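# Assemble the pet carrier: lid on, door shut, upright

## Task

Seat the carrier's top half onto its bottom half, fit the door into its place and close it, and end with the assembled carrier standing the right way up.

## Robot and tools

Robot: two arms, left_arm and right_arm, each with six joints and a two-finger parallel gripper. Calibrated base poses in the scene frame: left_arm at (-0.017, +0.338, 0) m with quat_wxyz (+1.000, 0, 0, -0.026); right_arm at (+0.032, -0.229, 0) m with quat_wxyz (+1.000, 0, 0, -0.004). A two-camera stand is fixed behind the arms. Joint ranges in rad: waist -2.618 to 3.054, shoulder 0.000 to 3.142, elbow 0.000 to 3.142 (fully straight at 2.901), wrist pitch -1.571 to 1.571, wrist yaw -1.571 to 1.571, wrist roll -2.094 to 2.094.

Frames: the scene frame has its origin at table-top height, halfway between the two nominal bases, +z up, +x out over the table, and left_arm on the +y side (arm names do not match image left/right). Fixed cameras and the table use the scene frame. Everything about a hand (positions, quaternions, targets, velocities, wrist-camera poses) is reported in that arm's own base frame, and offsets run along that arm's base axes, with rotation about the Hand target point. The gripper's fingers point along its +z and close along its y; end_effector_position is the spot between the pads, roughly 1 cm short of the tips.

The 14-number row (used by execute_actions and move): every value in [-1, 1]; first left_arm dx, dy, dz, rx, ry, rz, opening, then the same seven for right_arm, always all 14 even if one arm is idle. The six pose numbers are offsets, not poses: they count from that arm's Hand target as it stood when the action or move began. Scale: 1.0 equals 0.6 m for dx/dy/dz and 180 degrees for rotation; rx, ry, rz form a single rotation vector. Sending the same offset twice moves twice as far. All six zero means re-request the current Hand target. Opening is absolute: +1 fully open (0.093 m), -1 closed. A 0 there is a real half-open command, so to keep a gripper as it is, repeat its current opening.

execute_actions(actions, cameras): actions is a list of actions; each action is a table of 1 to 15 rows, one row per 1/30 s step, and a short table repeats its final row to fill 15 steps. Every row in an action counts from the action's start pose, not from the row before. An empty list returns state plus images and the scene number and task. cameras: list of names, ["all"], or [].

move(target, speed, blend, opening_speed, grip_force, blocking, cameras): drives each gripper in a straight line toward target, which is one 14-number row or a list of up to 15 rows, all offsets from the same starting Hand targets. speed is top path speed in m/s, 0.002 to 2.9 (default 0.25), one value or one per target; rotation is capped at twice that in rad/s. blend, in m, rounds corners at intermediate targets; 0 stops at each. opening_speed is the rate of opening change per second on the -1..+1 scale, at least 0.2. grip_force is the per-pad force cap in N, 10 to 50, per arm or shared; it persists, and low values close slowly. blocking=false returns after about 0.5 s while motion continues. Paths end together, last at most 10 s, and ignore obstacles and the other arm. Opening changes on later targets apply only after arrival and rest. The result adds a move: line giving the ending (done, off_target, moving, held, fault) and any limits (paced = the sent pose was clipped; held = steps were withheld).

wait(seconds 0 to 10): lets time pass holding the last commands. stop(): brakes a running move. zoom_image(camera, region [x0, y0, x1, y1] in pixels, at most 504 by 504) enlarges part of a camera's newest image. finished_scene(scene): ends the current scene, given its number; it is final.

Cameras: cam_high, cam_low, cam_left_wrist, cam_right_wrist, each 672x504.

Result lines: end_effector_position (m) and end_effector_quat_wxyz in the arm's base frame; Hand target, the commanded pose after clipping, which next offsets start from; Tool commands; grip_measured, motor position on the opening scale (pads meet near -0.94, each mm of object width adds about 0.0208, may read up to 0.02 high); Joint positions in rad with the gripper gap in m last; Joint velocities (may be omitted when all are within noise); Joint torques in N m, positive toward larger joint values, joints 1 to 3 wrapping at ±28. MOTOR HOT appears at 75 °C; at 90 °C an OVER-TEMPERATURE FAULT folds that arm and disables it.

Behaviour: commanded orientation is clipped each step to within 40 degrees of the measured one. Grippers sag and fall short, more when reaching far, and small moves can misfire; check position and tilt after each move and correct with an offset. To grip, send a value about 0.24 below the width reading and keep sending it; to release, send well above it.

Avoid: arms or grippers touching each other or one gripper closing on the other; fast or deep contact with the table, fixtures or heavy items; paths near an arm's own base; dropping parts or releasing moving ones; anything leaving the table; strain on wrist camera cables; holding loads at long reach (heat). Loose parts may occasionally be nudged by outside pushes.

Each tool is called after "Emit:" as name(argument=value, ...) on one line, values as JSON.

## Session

Emit:
execute_actions(actions=[])

Scene clock: 0.00 s.
left_arm: end_effector_position=(+0.2344, +0.0250, +0.1802) grip_measured=+1.000 end_effector_quat_wxyz=(+0.517, -0.151, +0.842, +0.024) | right_arm: end_effector_position=(+0.2371, +0.0627, +0.1662) grip_measured=+1.000 end_effector_quat_wxyz=(+0.536, +0.107, +0.834, -0.072)
Joint positions: left_arm=[-0.091 0.442 0.473 -0.534 -0.277 -0.281 0.093] | right_arm=[0.854 0.778 0.499 -0.523 0.957 0.696 0.093]
Joint velocities: within noise
Joint torques (N m): no reading
Heat: left arm: 50 °C; right arm: 38 °C.
Hand target: left_arm +0.2363, +0.0249, +0.1890; +0.527, -0.152, +0.836, +0.021 | right_arm +0.2381, +0.0638, +0.1706; +0.540, +0.110, +0.832, -0.067
Tool commands: left_gripper/opening=+1.0 right_gripper/opening=+1.0

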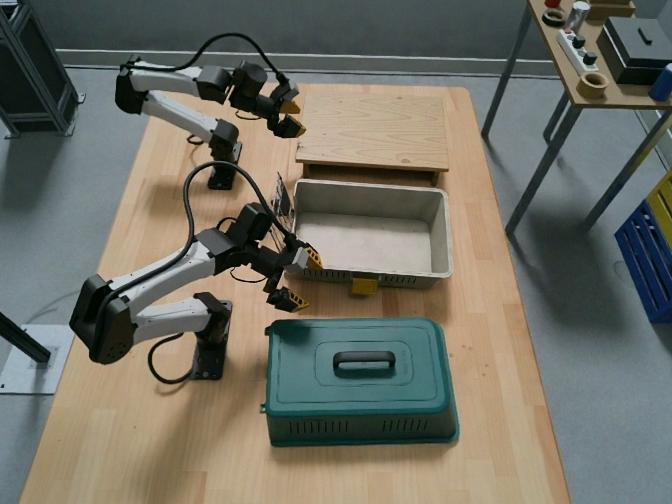

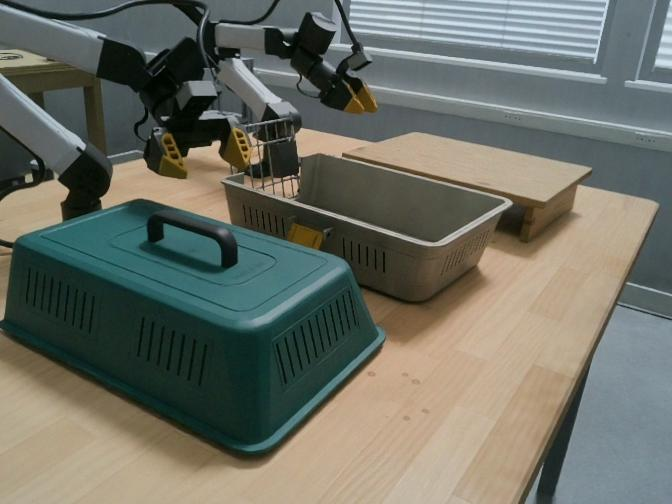

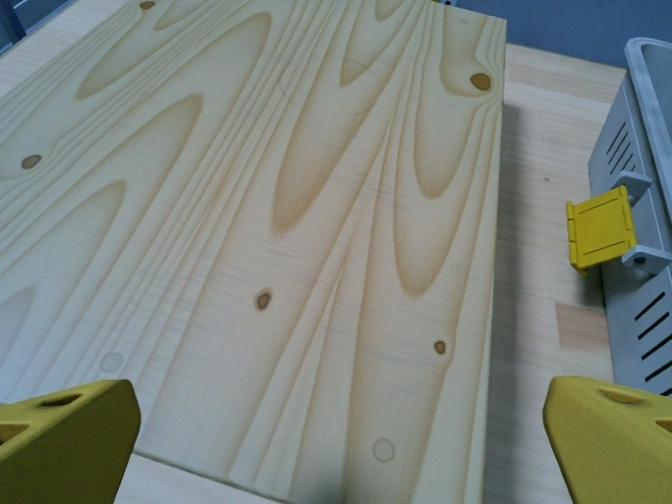

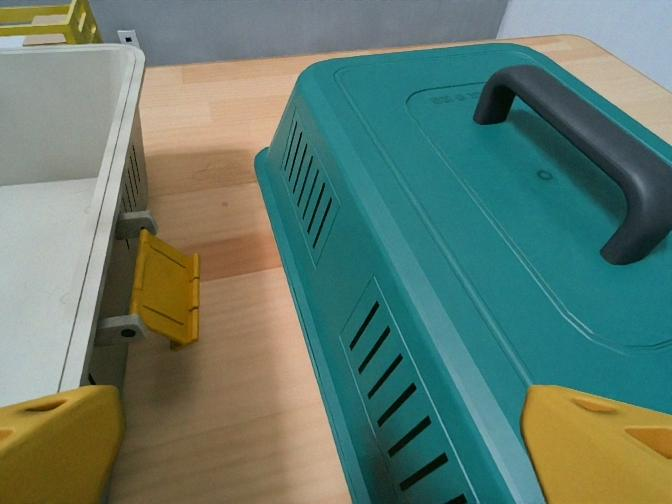

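Emit:
move(target=[[0.0,0.1,0.2,0,0,0,1,0,0,0.2,0,0,0,1],[-0.2,0.25,0.3,0,0,0,1,0.06,-0.248,0.2,0.0054,0.0596,0.082,1]], cameras=["cam_low","cam_right_wrist","cam_high"], speed=0.25, blend=0.03)

Scene clock: 9.70 s.
left_arm: end_effector_position=(+0.1144, +0.1800, +0.3585) grip_measured=+1.000 end_effector_quat_wxyz=(+0.531, -0.219, +0.814, +0.084) | right_arm: end_effector_position=(+0.2731, -0.0849, +0.2795) grip_measured=+1.000 end_effector_quat_wxyz=(+0.454, +0.009, +0.891, +0.003)
Joint positions: left_arm=[1.78 1.056 1.472 -1.564 1.089 0.996 0.093] | right_arm=[-0.553 0.97 1.116 -0.851 -0.437 -0.329 0.093]
Joint torques (N m): left_arm=[-0.4 -1.7 7.82 0.98 0.71 0.39] | right_arm=[-0.66 -1.31 11.03 1.7 -0.33 -0.19]
Heat: left arm: 52 °C; right arm: 39 °C.
Hand target: left_arm +0.1162, +0.1749, +0.3691; +0.528, -0.152, +0.836, +0.021 | right_arm +0.2741, -0.0850, +0.2905; +0.463, +0.000, +0.886, +0.000
Off the commanded pose: left_arm 0.012 m, 11 deg | right_arm 0.011 m, 1 deg.
joint sent to its limit (left arm) — joint 4 (wrist pitch), lower limit. The joint targets are off in orientation, not in position.
move: off_target (left_arm, right_arm)
Images, in order (width x height): cam_high 672x504, cam_low 672x504, cam_right_wrist 672x504.

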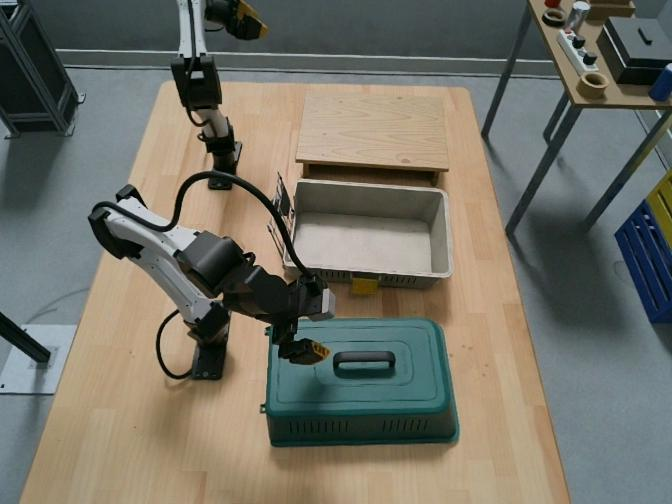

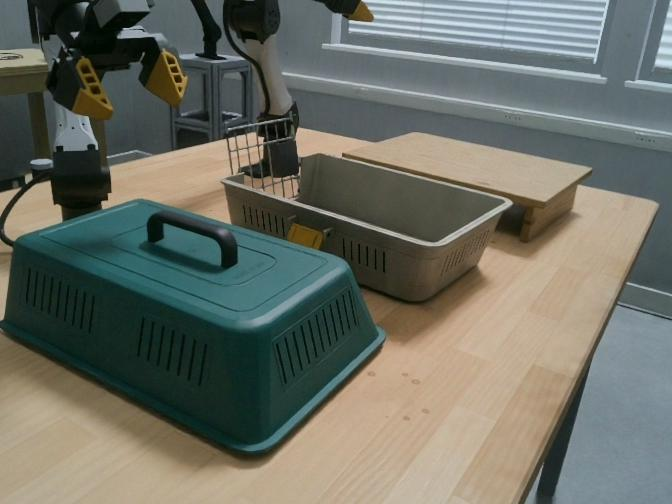

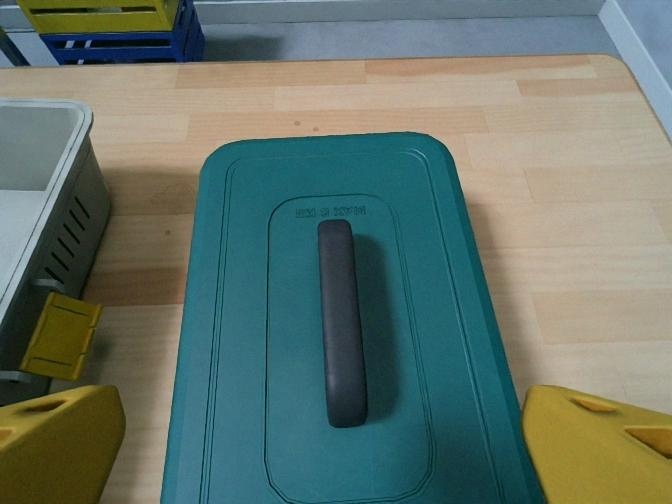

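Emit:
move(target=[[0,0,0,0,0,0,1,0.125,-0.008,-0.16,0,0,0.008,1]], cameras=["cam_low","cam_right_wrist"], speed=0.2)

Emit:
zoom_image(camera="cam_low", region=[60, 100, 280, 300])

Scene clock: 14.07 s.
left_arm: end_effector_position=(+0.1144, +0.1800, +0.3585) grip_measured=+1.000 end_effector_quat_wxyz=(+0.531, -0.219, +0.814, +0.084) | right_arm: end_effector_position=(+0.3465, -0.0901, +0.1957) grip_measured=+1.000 end_effector_quat_wxyz=(+0.459, -0.013, +0.888, +0.006)
Joint positions: left_arm=[1.78 1.056 1.472 -1.564 1.089 0.996 0.093] | right_arm=[-0.422 1.181 0.866 -0.353 -0.363 -0.274 0.093]
Joint torques (N m): left_arm=[-0.43 -1.88 8.08 0.96 0.65 0.37] | right_arm=[0.32 -3.92 7.56 2.08 -0.11 0.06]
Heat: left arm: 53 °C; right arm: 40 °C.
Hand target: left_arm +0.1162, +0.1749, +0.3691; +0.528, -0.152, +0.836, +0.021 | right_arm +0.3490, -0.0898, +0.1945; +0.463, -0.011, +0.886, +0.006
Off the commanded pose: left_arm 0.012 m, 11 deg | right_arm 0.003 m, 1 deg.
joint sent to its limit (left arm) — joint 4 (wrist pitch), lower limit. The joint targets are off in orientation, not in position.
move: off_target (left_arm)
Images, in order (width x height): cam_low 672x504, cam_right_wrist 672x504.

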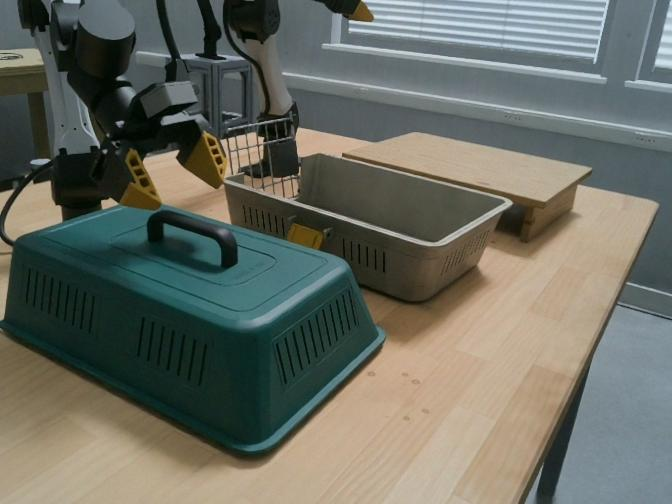

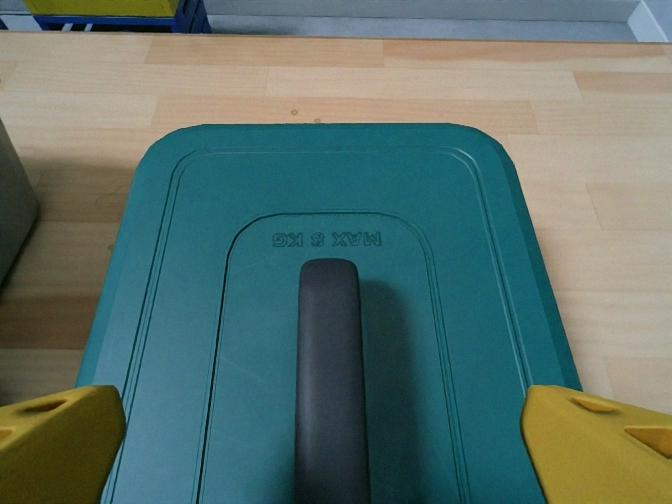

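Scaled by 2.291 from the camera's 672x504 image, which has a finer 960x720 frame.

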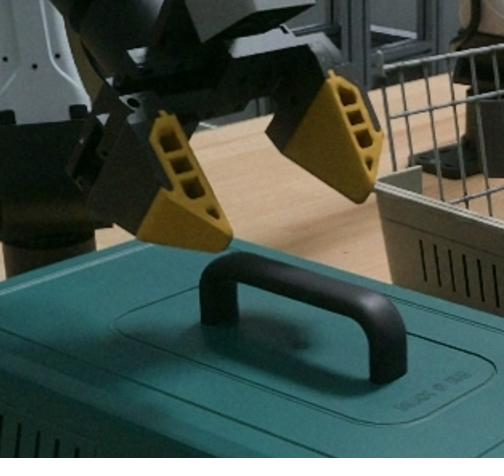

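Emit:
move(target=[[0,0,0,0,0,0,1,0.02,0,-0.086,0,0,0,1],[0,0,0,0,0,0,1,0.02,0,-0.086,0,0,0,-1],[0,0,0,0,0,0,1,0.02,0,-0.03,0,-0.03,0,-1],[0,0,0,0,0,0,1,0.02,0,0.4,0,-0.03,0,-1]], cameras=["cam_low","cam_right_wrist","cam_high"], speed=0.15, blend=[0,0,0.02,0], opening_speed=1)

Scene clock: 23.87 s.
left_arm: end_effector_position=(+0.1144, +0.1800, +0.3585) grip_measured=+1.000 end_effector_quat_wxyz=(+0.531, -0.219, +0.814, +0.084) | right_arm: end_effector_position=(+0.3554, -0.0893, +0.3996) grip_measured=-0.618 end_effector_quat_wxyz=(+0.452, +0.000, +0.892, +0.016)
Joint positions: left_arm=[1.78 1.056 1.472 -1.564 1.089 0.996 0.093] | right_arm=[-0.404 1.475 1.972 -1.179 -0.35 -0.235 0.016]
Joint torques (N m): left_arm=[-0.49 -1.85 8.02 1 0.69 0.36] | right_arm=[-0.83 -6.79 11.03 2.46 -0.43 0]
Heat: left arm: 54 °C; right arm: 42 °C.
Hand target: left_arm +0.1162, +0.1749, +0.3691; +0.528, -0.152, +0.836, +0.021 | right_arm +0.3610, -0.0897, +0.4346; +0.504, -0.011, +0.863, +0.005
Off the commanded pose: left_arm 0.012 m, 11 deg | right_arm 0.035 m, 7 deg.
joint sent to its limit (left arm) — joint 4 (wrist pitch), lower limit. The joint targets are off in orientation, not in position.
move: off_target (left_arm, right_arm)
Images, in order (width x height): cam_high 672x504, cam_low 672x504, cam_right_wrist 672x504.

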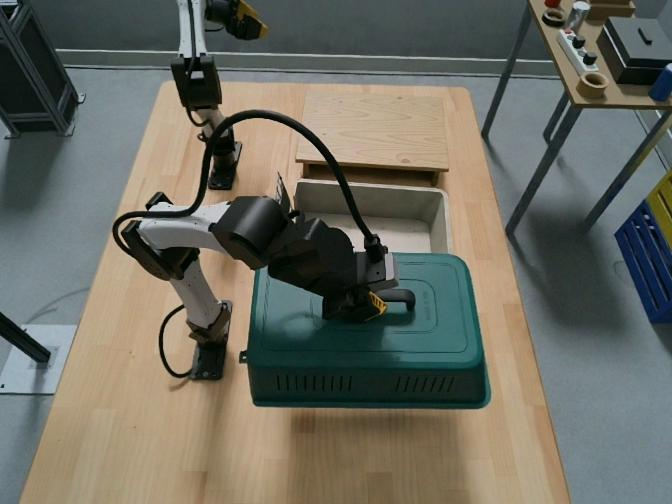

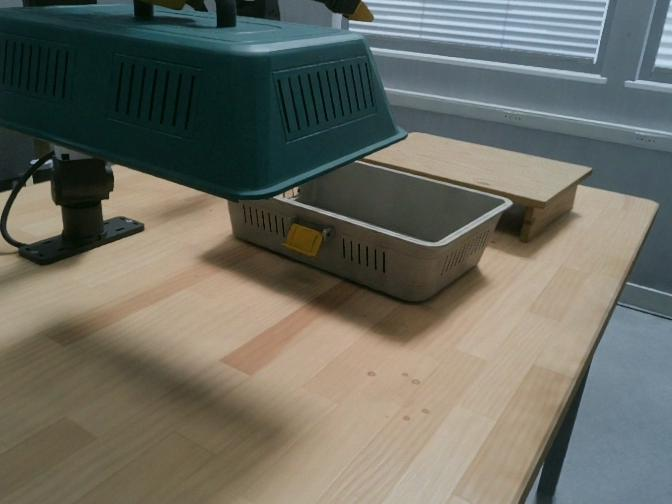

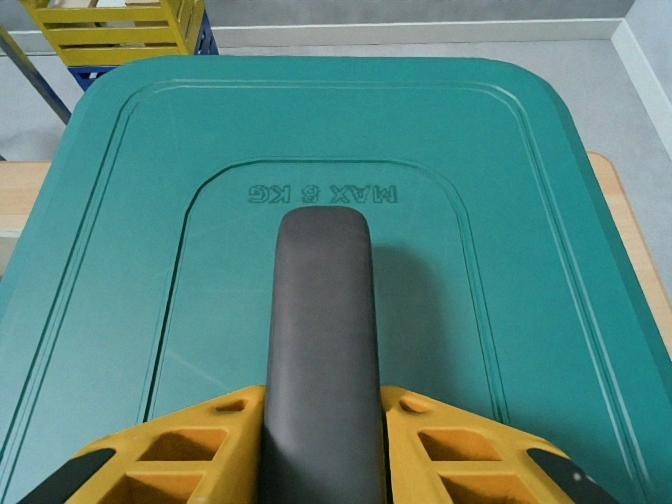

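Emit:
move(target=[[0,0,0,0,0,0,1,0.11,0.3,0.03,0,0,0,-1],[0,0,0,0,0,0,1,0.1,0.62,0.0,0,0,0,-1]], cameras=["cam_low","cam_high"], speed=0.18, blend=[0.05,0])

Emit:
zoom_image(camera="cam_high", region=[240, 100, 500, 300])

Scene clock: 30.77 s.
left_arm: end_effector_position=(+0.1144, +0.1800, +0.3585) grip_measured=+1.000 end_effector_quat_wxyz=(+0.531, -0.219, +0.814, +0.084) | right_arm: end_effector_position=(+0.4121, +0.2847, +0.3913) grip_measured=-0.618 end_effector_quat_wxyz=(+0.487, -0.063, +0.871, -0.005)
Joint positions: left_arm=[1.78 1.056 1.472 -1.564 1.089 0.996 0.093] | right_arm=[0.798 2.172 2.821 -1.342 0.607 0.361 0.016]
Joint torques (N m): left_arm=[-0.38 -1.91 7.95 0.99 0.64 0.39] | right_arm=[-0.59 -13.3 10.24 2.59 0.67 0.04]
Heat: left arm: 55 °C; right arm: 44 °C.
Hand target: left_arm +0.1162, +0.1749, +0.3691; +0.528, -0.152, +0.836, +0.021 | right_arm +0.4211, +0.2823, +0.4344; +0.504, -0.011, +0.864, +0.005
Off the commanded pose: left_arm 0.012 m, 11 deg | right_arm 0.044 m, 6 deg.
elbow stopped short (right arm): the move would have taken joint 3 (elbow) straighter than the controller allows.
joint sent to its limit (left arm) — joint 4 (wrist pitch), lower limit. The joint targets are off in orientation, not in position.
move: off_target (left_arm, right_arm)
Images, in order (width x height): cam_high 672x504, cam_low 672x504.

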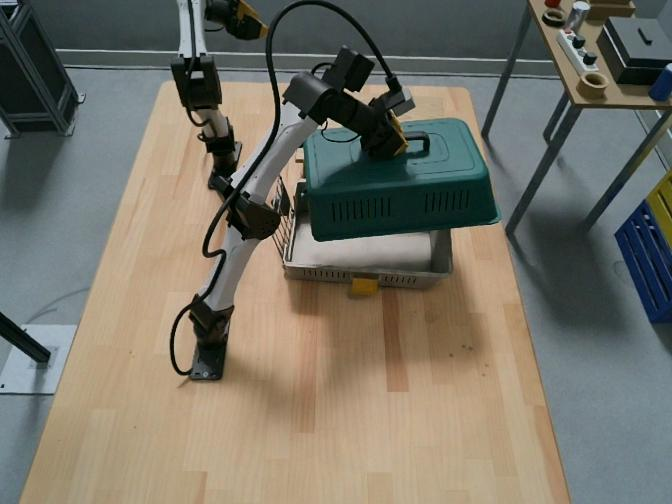

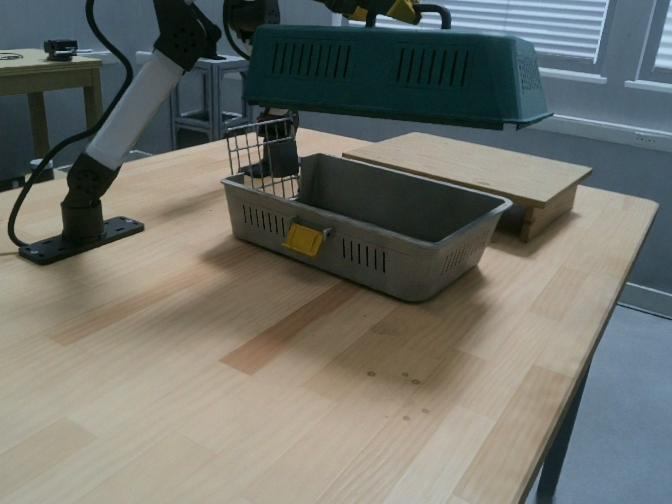

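Scaled by 1.938 from the camera's 672x504 image, which has a finer 960x720 frame.

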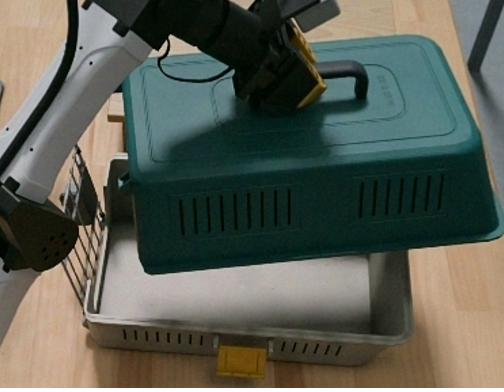

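Emit:
move(target=[-0.0,0,0,0,0,0,1,-0.07,0.015,-0.06,0.012,0.01,-0.03,-1], cameras=["cam_low","cam_high"], speed=0.12)

Emit:
zoom_image(camera="cam_high", region=[240, 100, 500, 300])

Scene clock: 37.77 s.
left_arm: end_effector_position=(+0.1144, +0.1800, +0.3585) grip_measured=+1.000 end_effector_quat_wxyz=(+0.531, -0.219, +0.814, +0.084) | right_arm: end_effector_position=(+0.3755, +0.2946, +0.3689) grip_measured=-0.618 end_effector_quat_wxyz=(+0.462, +0.004, +0.887, -0.016)
Joint positions: left_arm=[1.78 1.056 1.472 -1.564 1.089 0.996 0.093] | right_arm=[0.901 2.188 2.821 -1.503 0.722 0.635 0.016]
Joint torques (N m): left_arm=[-0.32 -1.85 7.91 0.95 0.72 0.37] | right_arm=[0.05 -12.66 10.06 1.87 0.87 0.05]
Heat: left arm: 56 °C; right arm: 44 °C.
Hand target: left_arm +0.1162, +0.1749, +0.3691; +0.528, -0.152, +0.836, +0.021 | right_arm +0.3792, +0.2912, +0.3984; +0.490, +0.039, +0.871, -0.002
Off the commanded pose: left_arm 0.012 m, 11 deg | right_arm 0.030 m, 6 deg.
elbow stopped short (right arm): the move would have taken joint 3 (elbow) straighter than the controller allows.
joint sent to its limit (left arm) — joint 4 (wrist pitch), lower limit. The joint targets are off in orientation, not in position.
move: off_target (left_arm, right_arm)
Images, in order (width x height): cam_high 672x504, cam_low 672x504.

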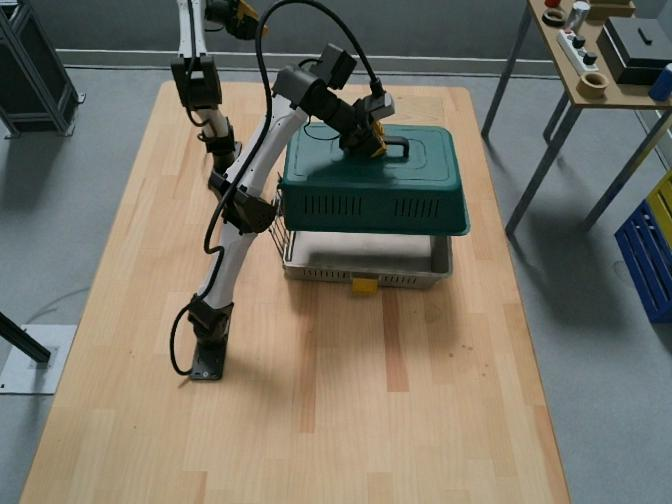

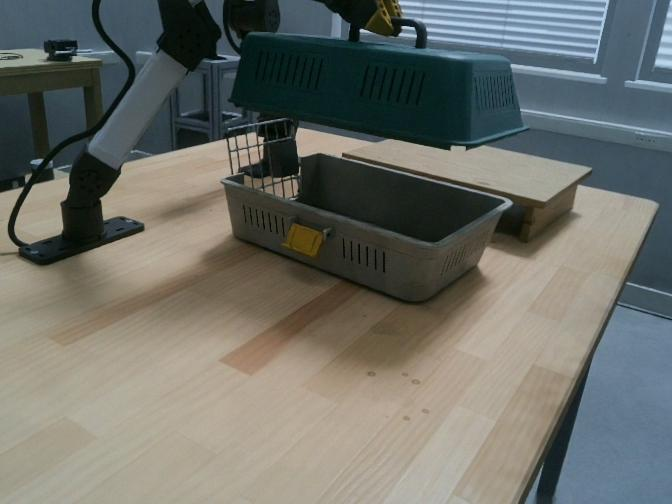

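Scaled by 1.938 from the camera's 672x504 image, which has a finer 960x720 frame.

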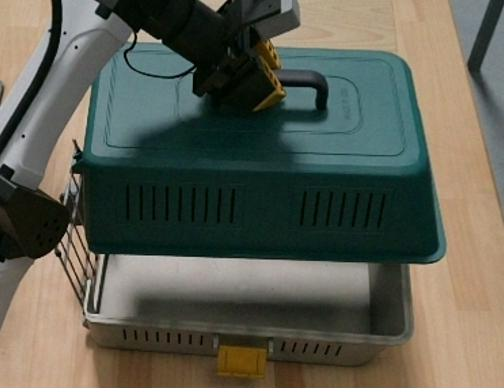

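Emit:
move(target=[[-0.0,0,0,0,0,0,1,0.022,0.008,-0.11,0.0,0.01,-0.012,-1]], cameras=["cam_low","cam_high"], speed=0.12)

Emit:
zoom_image(camera="cam_high", region=[240, 100, 500, 300])

Emit:
zoom_image(camera="cam_low", region=[200, 60, 540, 310])

Scene clock: 44.93 s.
left_arm: end_effector_position=(+0.1144, +0.1800, +0.3585) grip_measured=+1.000 end_effector_quat_wxyz=(+0.531, -0.219, +0.814, +0.084) | right_arm: end_effector_position=(+0.3879, +0.3022, +0.2939) grip_measured=-0.618 end_effector_quat_wxyz=(+0.432, +0.032, +0.900, -0.041)
Joint positions: left_arm=[1.78 1.056 1.472 -1.564 1.089 0.996 0.093] | right_arm=[0.893 2.064 2.297 -1.224 0.731 0.736 0.016]
Joint torques (N m): left_arm=[-0.53 -1.88 7.92 0.99 0.7 0.35] | right_arm=[-0.7 -17.61 7.38 1.89 0.8 -0.17]
Heat: left arm: 56 °C; right arm: 45 °C.
Hand target: left_arm +0.1162, +0.1749, +0.3691; +0.528, -0.152, +0.836, +0.021 | right_arm +0.3923, +0.2960, +0.3324; +0.476, +0.056, +0.877, -0.012
Off the commanded pose: left_arm 0.012 m, 11 deg | right_arm 0.039 m, 7 deg.
joint sent to its limit (left arm) — joint 4 (wrist pitch), lower limit. The joint targets are off in orientation, not in position.
move: off_target (left_arm, right_arm)
Images, in order (width x height): cam_high 672x504, cam_low 672x504.

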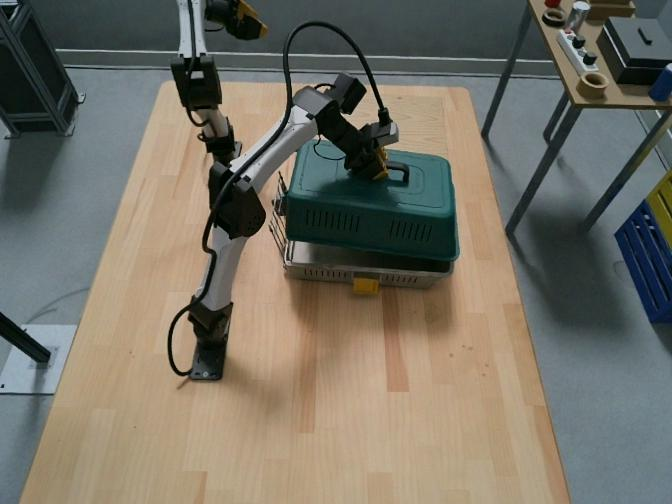

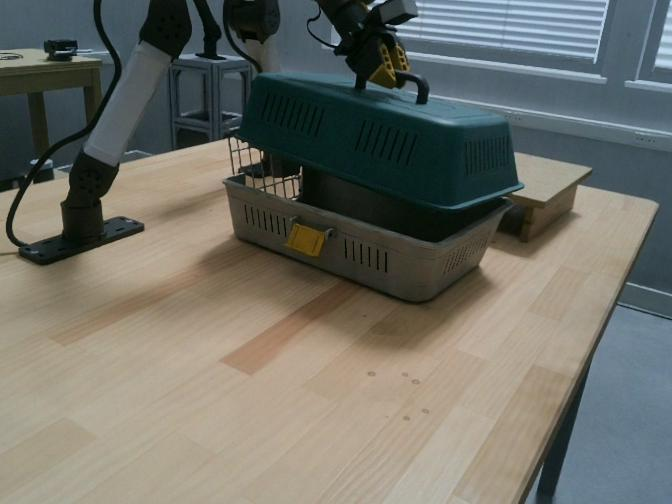

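Scaled by 1.938 from the camera's 672x504 image, which has a finer 960x720 frame.

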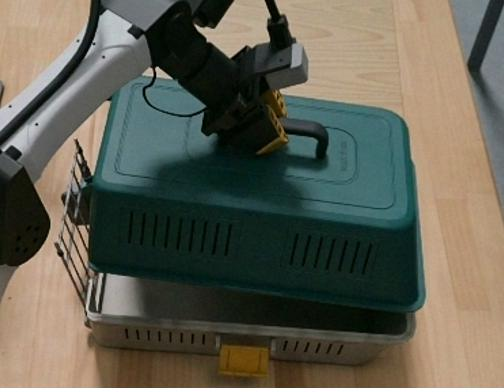

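Scaled by 1.482 from the camera's 672x504 image, which has a finer 960x720 frame.

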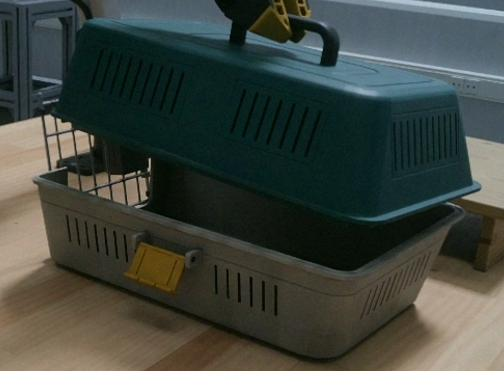

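Emit:
move(target=[[-0.0,0,0,0,0,0,1,0.03,-0.02,-0.02,0.0,-0.035,0.012,-1],[-0.0,0,0,0,0,0,1,0.03,-0.02,-0.1,0.0,-0.03,0.012,-1]], cameras=["cam_low","cam_high"], speed=0.06)

Emit:
zoom_image(camera="cam_high", region=[240, 100, 500, 300])

Emit:
zoom_image(camera="cam_low", region=[200, 60, 540, 310])

Scene clock: 53.17 s.
left_arm: end_effector_position=(+0.1144, +0.1800, +0.3585) grip_measured=+1.000 end_effector_quat_wxyz=(+0.531, -0.219, +0.814, +0.084) | right_arm: end_effector_position=(+0.4070, +0.2861, +0.2546) grip_measured=-0.618 end_effector_quat_wxyz=(+0.491, +0.026, +0.870, -0.012)
Joint positions: left_arm=[1.78 1.056 1.472 -1.564 1.089 0.996 0.093] | right_arm=[0.841 1.84 1.699 -0.626 0.731 0.577 0.016]
Joint torques (N m): left_arm=[-0.35 -1.89 7.98 0.99 0.69 0.39] | right_arm=[-0.29 -13.33 7.19 2.12 0.62 -0.16]
Heat: left arm: 57 °C; right arm: 45 °C.
Hand target: left_arm +0.1162, +0.1749, +0.3691; +0.528, -0.152, +0.836, +0.021 | right_arm +0.4103, +0.2840, +0.2725; +0.517, +0.040, +0.855, +0.000
Off the commanded pose: left_arm 0.012 m, 11 deg | right_arm 0.018 m, 4 deg.
joint sent to its limit (left arm) — joint 4 (wrist pitch), lower limit. The joint targets are off in orientation, not in position.
move: off_target (left_arm, right_arm)
Images, in order (width x height): cam_high 672x504, cam_low 672x504.

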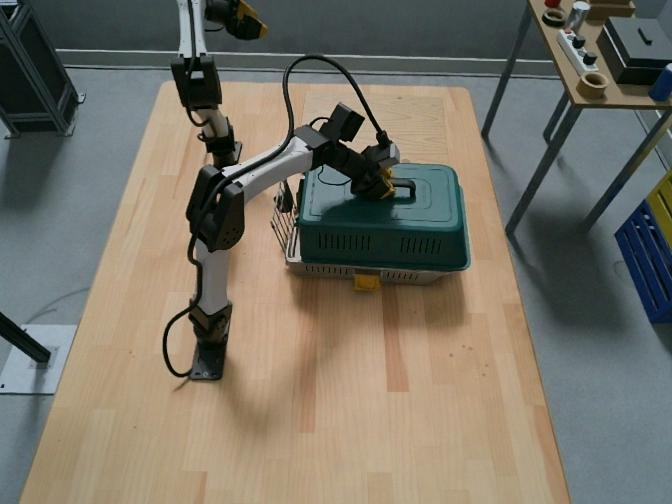

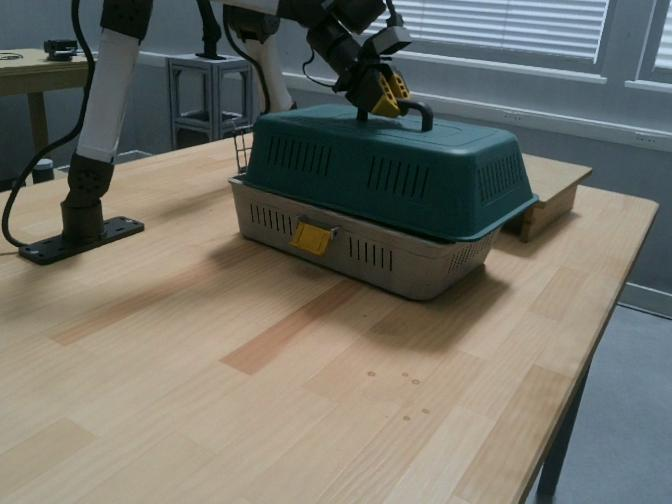

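Scaled by 1.938 from the camera's 672x504 image, which has a finer 960x720 frame.

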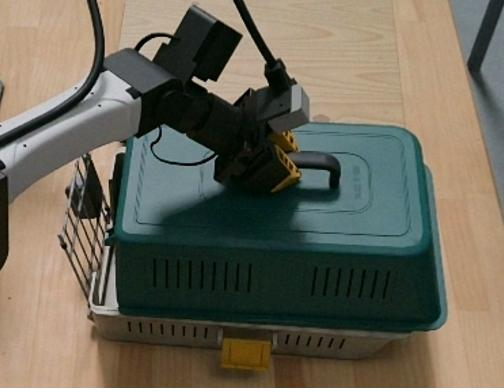

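Scaled by 1.482 from the camera's 672x504 image, which has a finer 960x720 frame.

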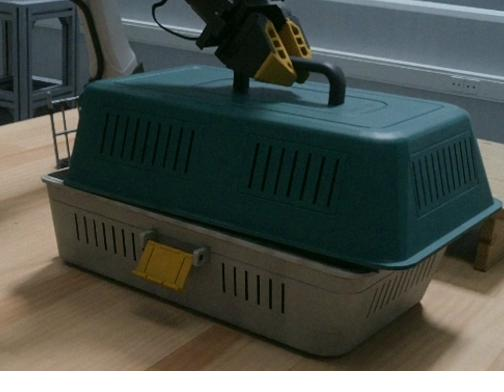

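Emit:
move(target=[[0,0,0,0,0,0,1,0,0,-0.025,0,0,0,-1],[0,0,0,0,0,0,1,0,0,-0.025,0,0,0,0.2],[0,0,0,0,0,0,1,-0.004,0,-0.022,0,0,0,0.6],[0,0,0,0,0,0,1,-0.167,0,0.078,0,0,0,0.6],[0,0,0,0,0,0,1,-0.217,-0.14,0.246,0,0,0.05,0.6],[0,0,0,0,0,0,1,-0.68,-0.023,0.146,-0.0045,-0.0121,0.2675,0.6]], cameras=["cam_low","cam_high"], speed=0.15, opening_speed=1.5, blend=[0,0,0,0.03,0.05,0])

Scene clock: 69.70 s.
left_arm: end_effector_position=(+0.1144, +0.1800, +0.3585) grip_measured=+1.000 end_effector_quat_wxyz=(+0.531, -0.219, +0.814, +0.084) | right_arm: end_effector_position=(+0.0021, +0.2709, +0.3614) grip_measured=+0.598 end_effector_quat_wxyz=(+0.485, -0.317, +0.788, +0.210)
Joint positions: left_arm=[1.78 1.056 1.472 -1.564 1.089 0.996 0.093] | right_arm=[2.138 1.304 1.63 -1.473 1.064 1.12 0.074]
Joint torques (N m): left_arm=[-0.34 -1.84 7.87 0.97 0.69 0.37] | right_arm=[0.18 -3.18 6.13 0.85 0.69 0.08]
Heat: left arm: 57 °C; right arm: 44 °C.
Hand target: left_arm +0.1162, +0.1749, +0.3691; +0.528, -0.152, +0.836, +0.021 | right_arm +0.0024, +0.2702, +0.3601; +0.489, -0.316, +0.787, +0.206
Off the commanded pose: left_arm 0.012 m, 11 deg | right_arm 0.002 m, 1 deg.
joint sent to its limit (left arm) — joint 4 (wrist pitch), lower limit. The joint targets are off in orientation, not in position.
move: off_target (left_arm)
Images, in order (width x height): cam_high 672x504, cam_low 672x504.

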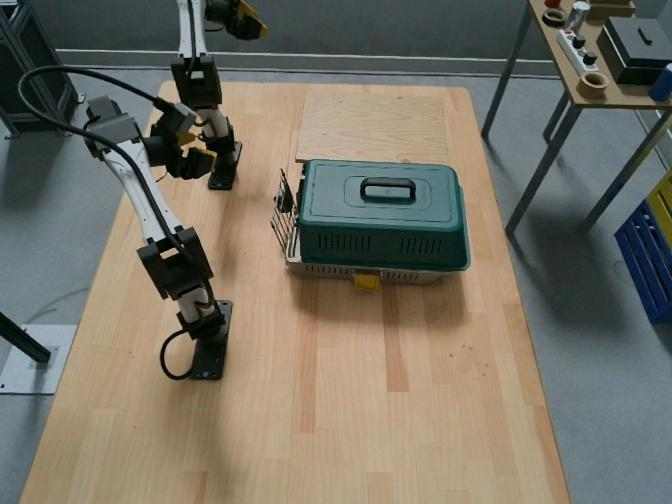

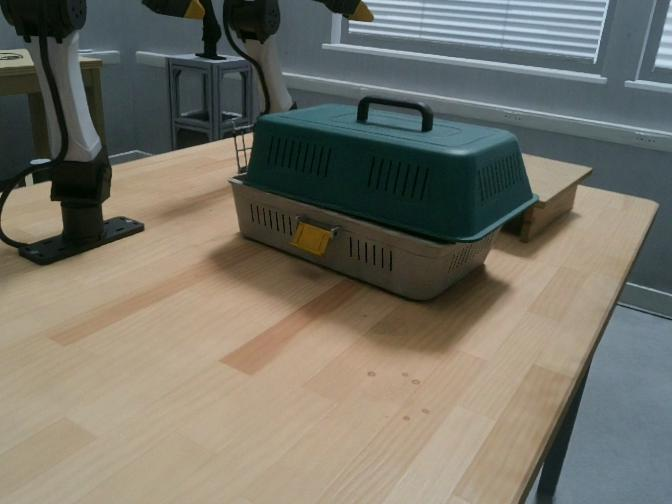

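Well rested. Now the left arm.

Emit:
move(target=[[0.18,-0.1,0.09,0.01,0.03,-0.03,1,0,0,0,0,0,0,-1],[0.36,-0.66,0.07,0.029,0.08,-0.094,1,0,0,0,0,0,0,-1]], cameras=["cam_left_wrist","cam_right_wrist","cam_low"], blend=[0.05,0])

Emit:
zoom_image(camera="cam_right_wrist", region=[250, 130, 672, 440])

Scene clock: 75.40 s.
left_arm: end_effector_position=(+0.3329, -0.2245, +0.4028) grip_measured=+1.000 end_effector_quat_wxyz=(+0.425, +0.017, +0.905, -0.004) | right_arm: end_effector_position=(+0.0021, +0.2708, +0.3614) grip_measured=-0.976 end_effector_quat_wxyz=(+0.485, -0.317, +0.788, +0.210)
Joint positions: left_arm=[-0.827 1.889 2.582 -1.565 -0.584 -0.571 0.093] | right_arm=[2.138 1.304 1.63 -1.474 1.064 1.121 0]
Joint torques (N m): left_arm=[-0.06 -8.32 6.71 1.56 -0.46 -0.03] | right_arm=[0.21 -3.19 6.17 0.85 0.69 0.08]
Heat: left arm: 58 °C; right arm: 44 °C.
Hand target: left_arm +0.3323, -0.2211, +0.4111; +0.423, +0.000, +0.906, +0.000 | right_arm +0.0023, +0.2702, +0.3601; +0.488, -0.316, +0.787, +0.206
Off the commanded pose: left_arm 0.009 m, 2 deg | right_arm 0.001 m, 1 deg.
joint sent to its limit (left arm) — joint 4 (wrist pitch), lower limit. The joint targets still meet the commanded pose.
move: done; blend cut to 0 m at target 1
Images, in order (width x height): cam_low 672x504, cam_left_wrist 672x504, cam_right_wrist 672x504.

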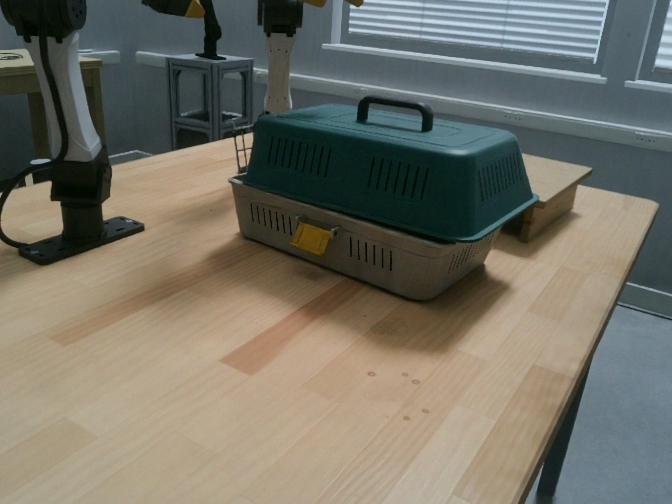

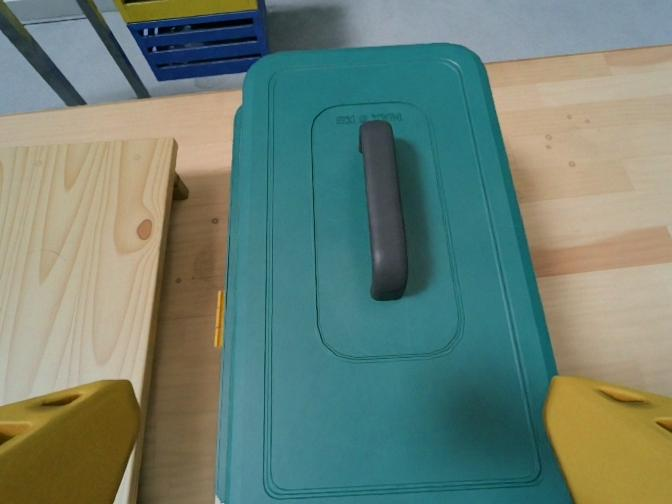

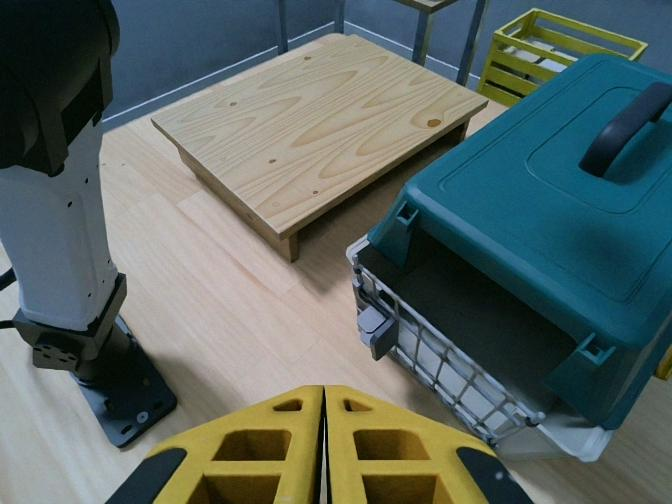

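Scaled by 1.194 from the camera's 672x504 image, which has a finer 960x720 frame.

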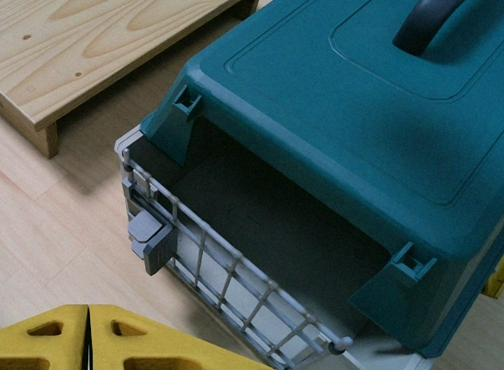

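Emit:
move(target=[[0.19,-0.058,-0.17,0,-0.025,-0.006,1,0,0,0,0,0,0,-1]], cameras=["cam_left_wrist","cam_low"], speed=0.2)

Emit:
zoom_image(camera="cam_low", region=[280, 0, 500, 180])

Scene clock: 82.13 s.
left_arm: end_effector_position=(+0.4415, -0.2530, +0.3083) grip_measured=+1.000 end_effector_quat_wxyz=(+0.452, +0.007, +0.892, +0.002) | right_arm: end_effector_position=(+0.0021, +0.2708, +0.3614) grip_measured=-0.976 end_effector_quat_wxyz=(+0.485, -0.317, +0.788, +0.210)
Joint positions: left_arm=[-0.69 1.919 2.075 -0.915 -0.537 -0.44 0.093] | right_arm=[2.138 1.304 1.63 -1.474 1.064 1.121 0]
Joint torques (N m): left_arm=[0.34 -10.09 6.6 2.11 -0.18 0.32] | right_arm=[0.2 -3.18 6.15 0.85 0.7 0.09]
Heat: left arm: 57 °C; right arm: 44 °C.
Hand target: left_arm +0.4463, -0.2558, +0.3092; +0.458, +0.009, +0.889, -0.004 | right_arm +0.0023, +0.2702, +0.3601; +0.488, -0.316, +0.787, +0.206
Off the commanded pose: left_arm 0.006 m, 1 deg | right_arm 0.001 m, 1 deg.
move: done
Images, in order (width x height): cam_low 672x504, cam_left_wrist 672x504.

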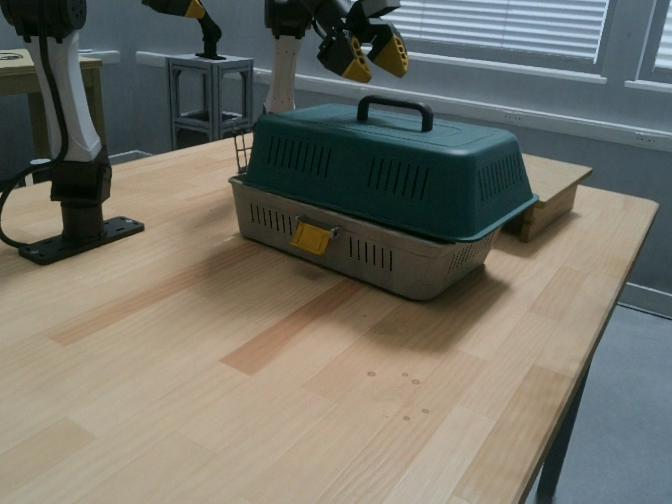

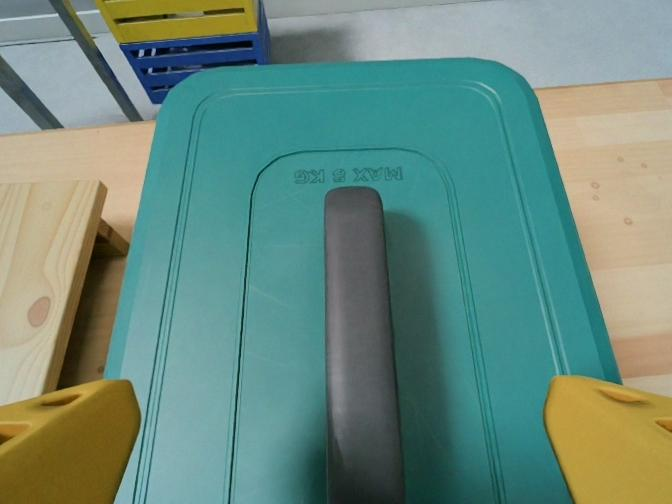

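Scaled by 2.291 from the camera's 672x504 image, which has a finer 960x720 frame.

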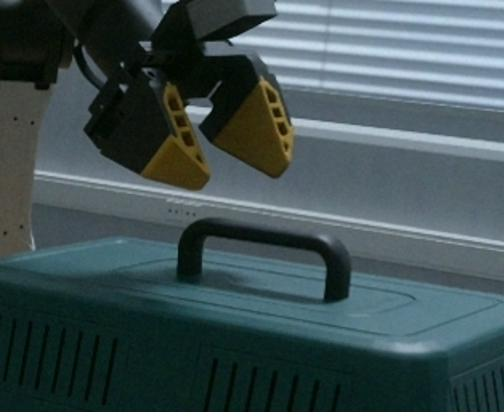

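Emit:
move(target=[[0.042,-0.01,-0.093,0,0,-0.005,1,0,0,0,0,0,0,-1],[0.042,-0.01,-0.093,0,0,-0.005,-1,0,0,0,0,0,0,-1]], cameras=["cam_left_wrist","cam_low","cam_right_wrist"], speed=0.12, opening_speed=1)

Emit:
zoom_image(camera="cam_low", region=[280, 0, 500, 180])

Scene clock: 89.97 s.
left_arm: end_effector_position=(+0.4663, -0.2599, +0.2543) grip_measured=-0.612 end_effector_quat_wxyz=(+0.453, +0.014, +0.892, -0.003) | right_arm: end_effector_position=(+0.0021, +0.2708, +0.3614) grip_measured=-0.976 end_effector_quat_wxyz=(+0.485, -0.317, +0.788, +0.210)
Joint positions: left_arm=[-0.661 1.94 1.874 -0.673 -0.502 -0.405 0.016] | right_arm=[2.138 1.304 1.63 -1.474 1.064 1.121 0]
Joint torques (N m): left_arm=[0.34 -10.47 7.01 2.19 -0.13 0.28] | right_arm=[0.2 -3.15 6.15 0.86 0.69 0.09]
Heat: left arm: 58 °C; right arm: 44 °C.
Hand target: left_arm +0.4715, -0.2617, +0.2533; +0.458, +0.016, +0.889, -0.007 | right_arm +0.0023, +0.2702, +0.3601; +0.488, -0.316, +0.787, +0.206
Off the commanded pose: left_arm 0.006 m, 1 deg | right_arm 0.001 m, 1 deg.
move: done
Images, in order (width x height): cam_low 672x504, cam_left_wrist 672x504, cam_right_wrist 672x504.

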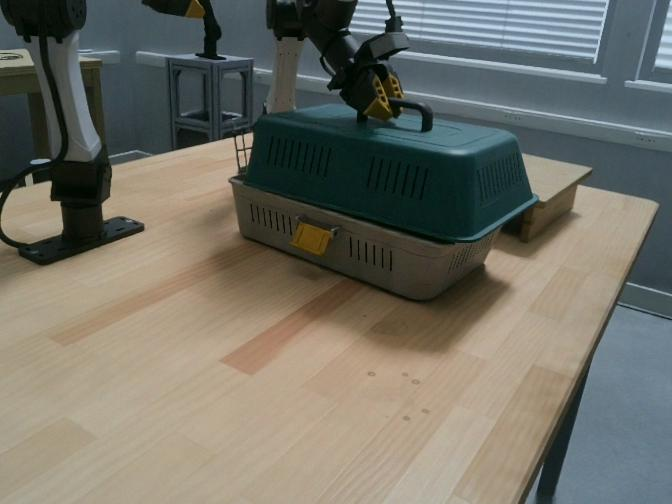

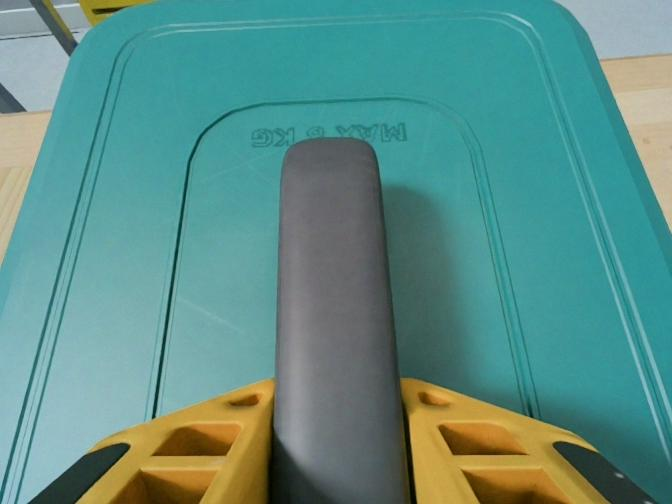

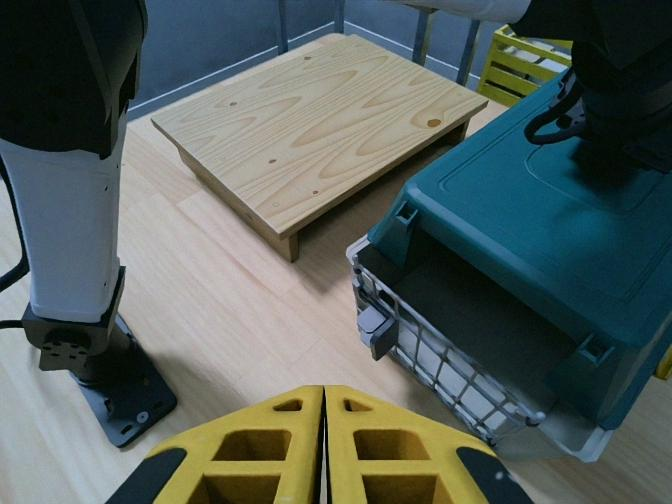

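Scaled by 2.291 from the camera's 672x504 image, which has a finer 960x720 frame.

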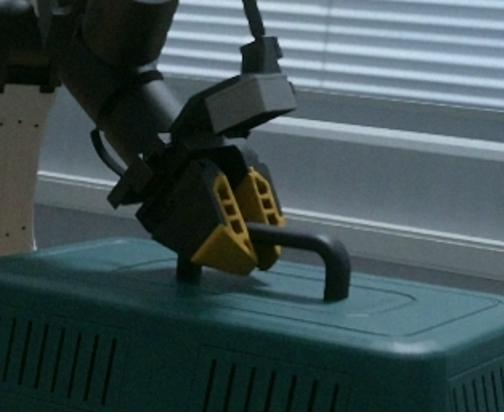

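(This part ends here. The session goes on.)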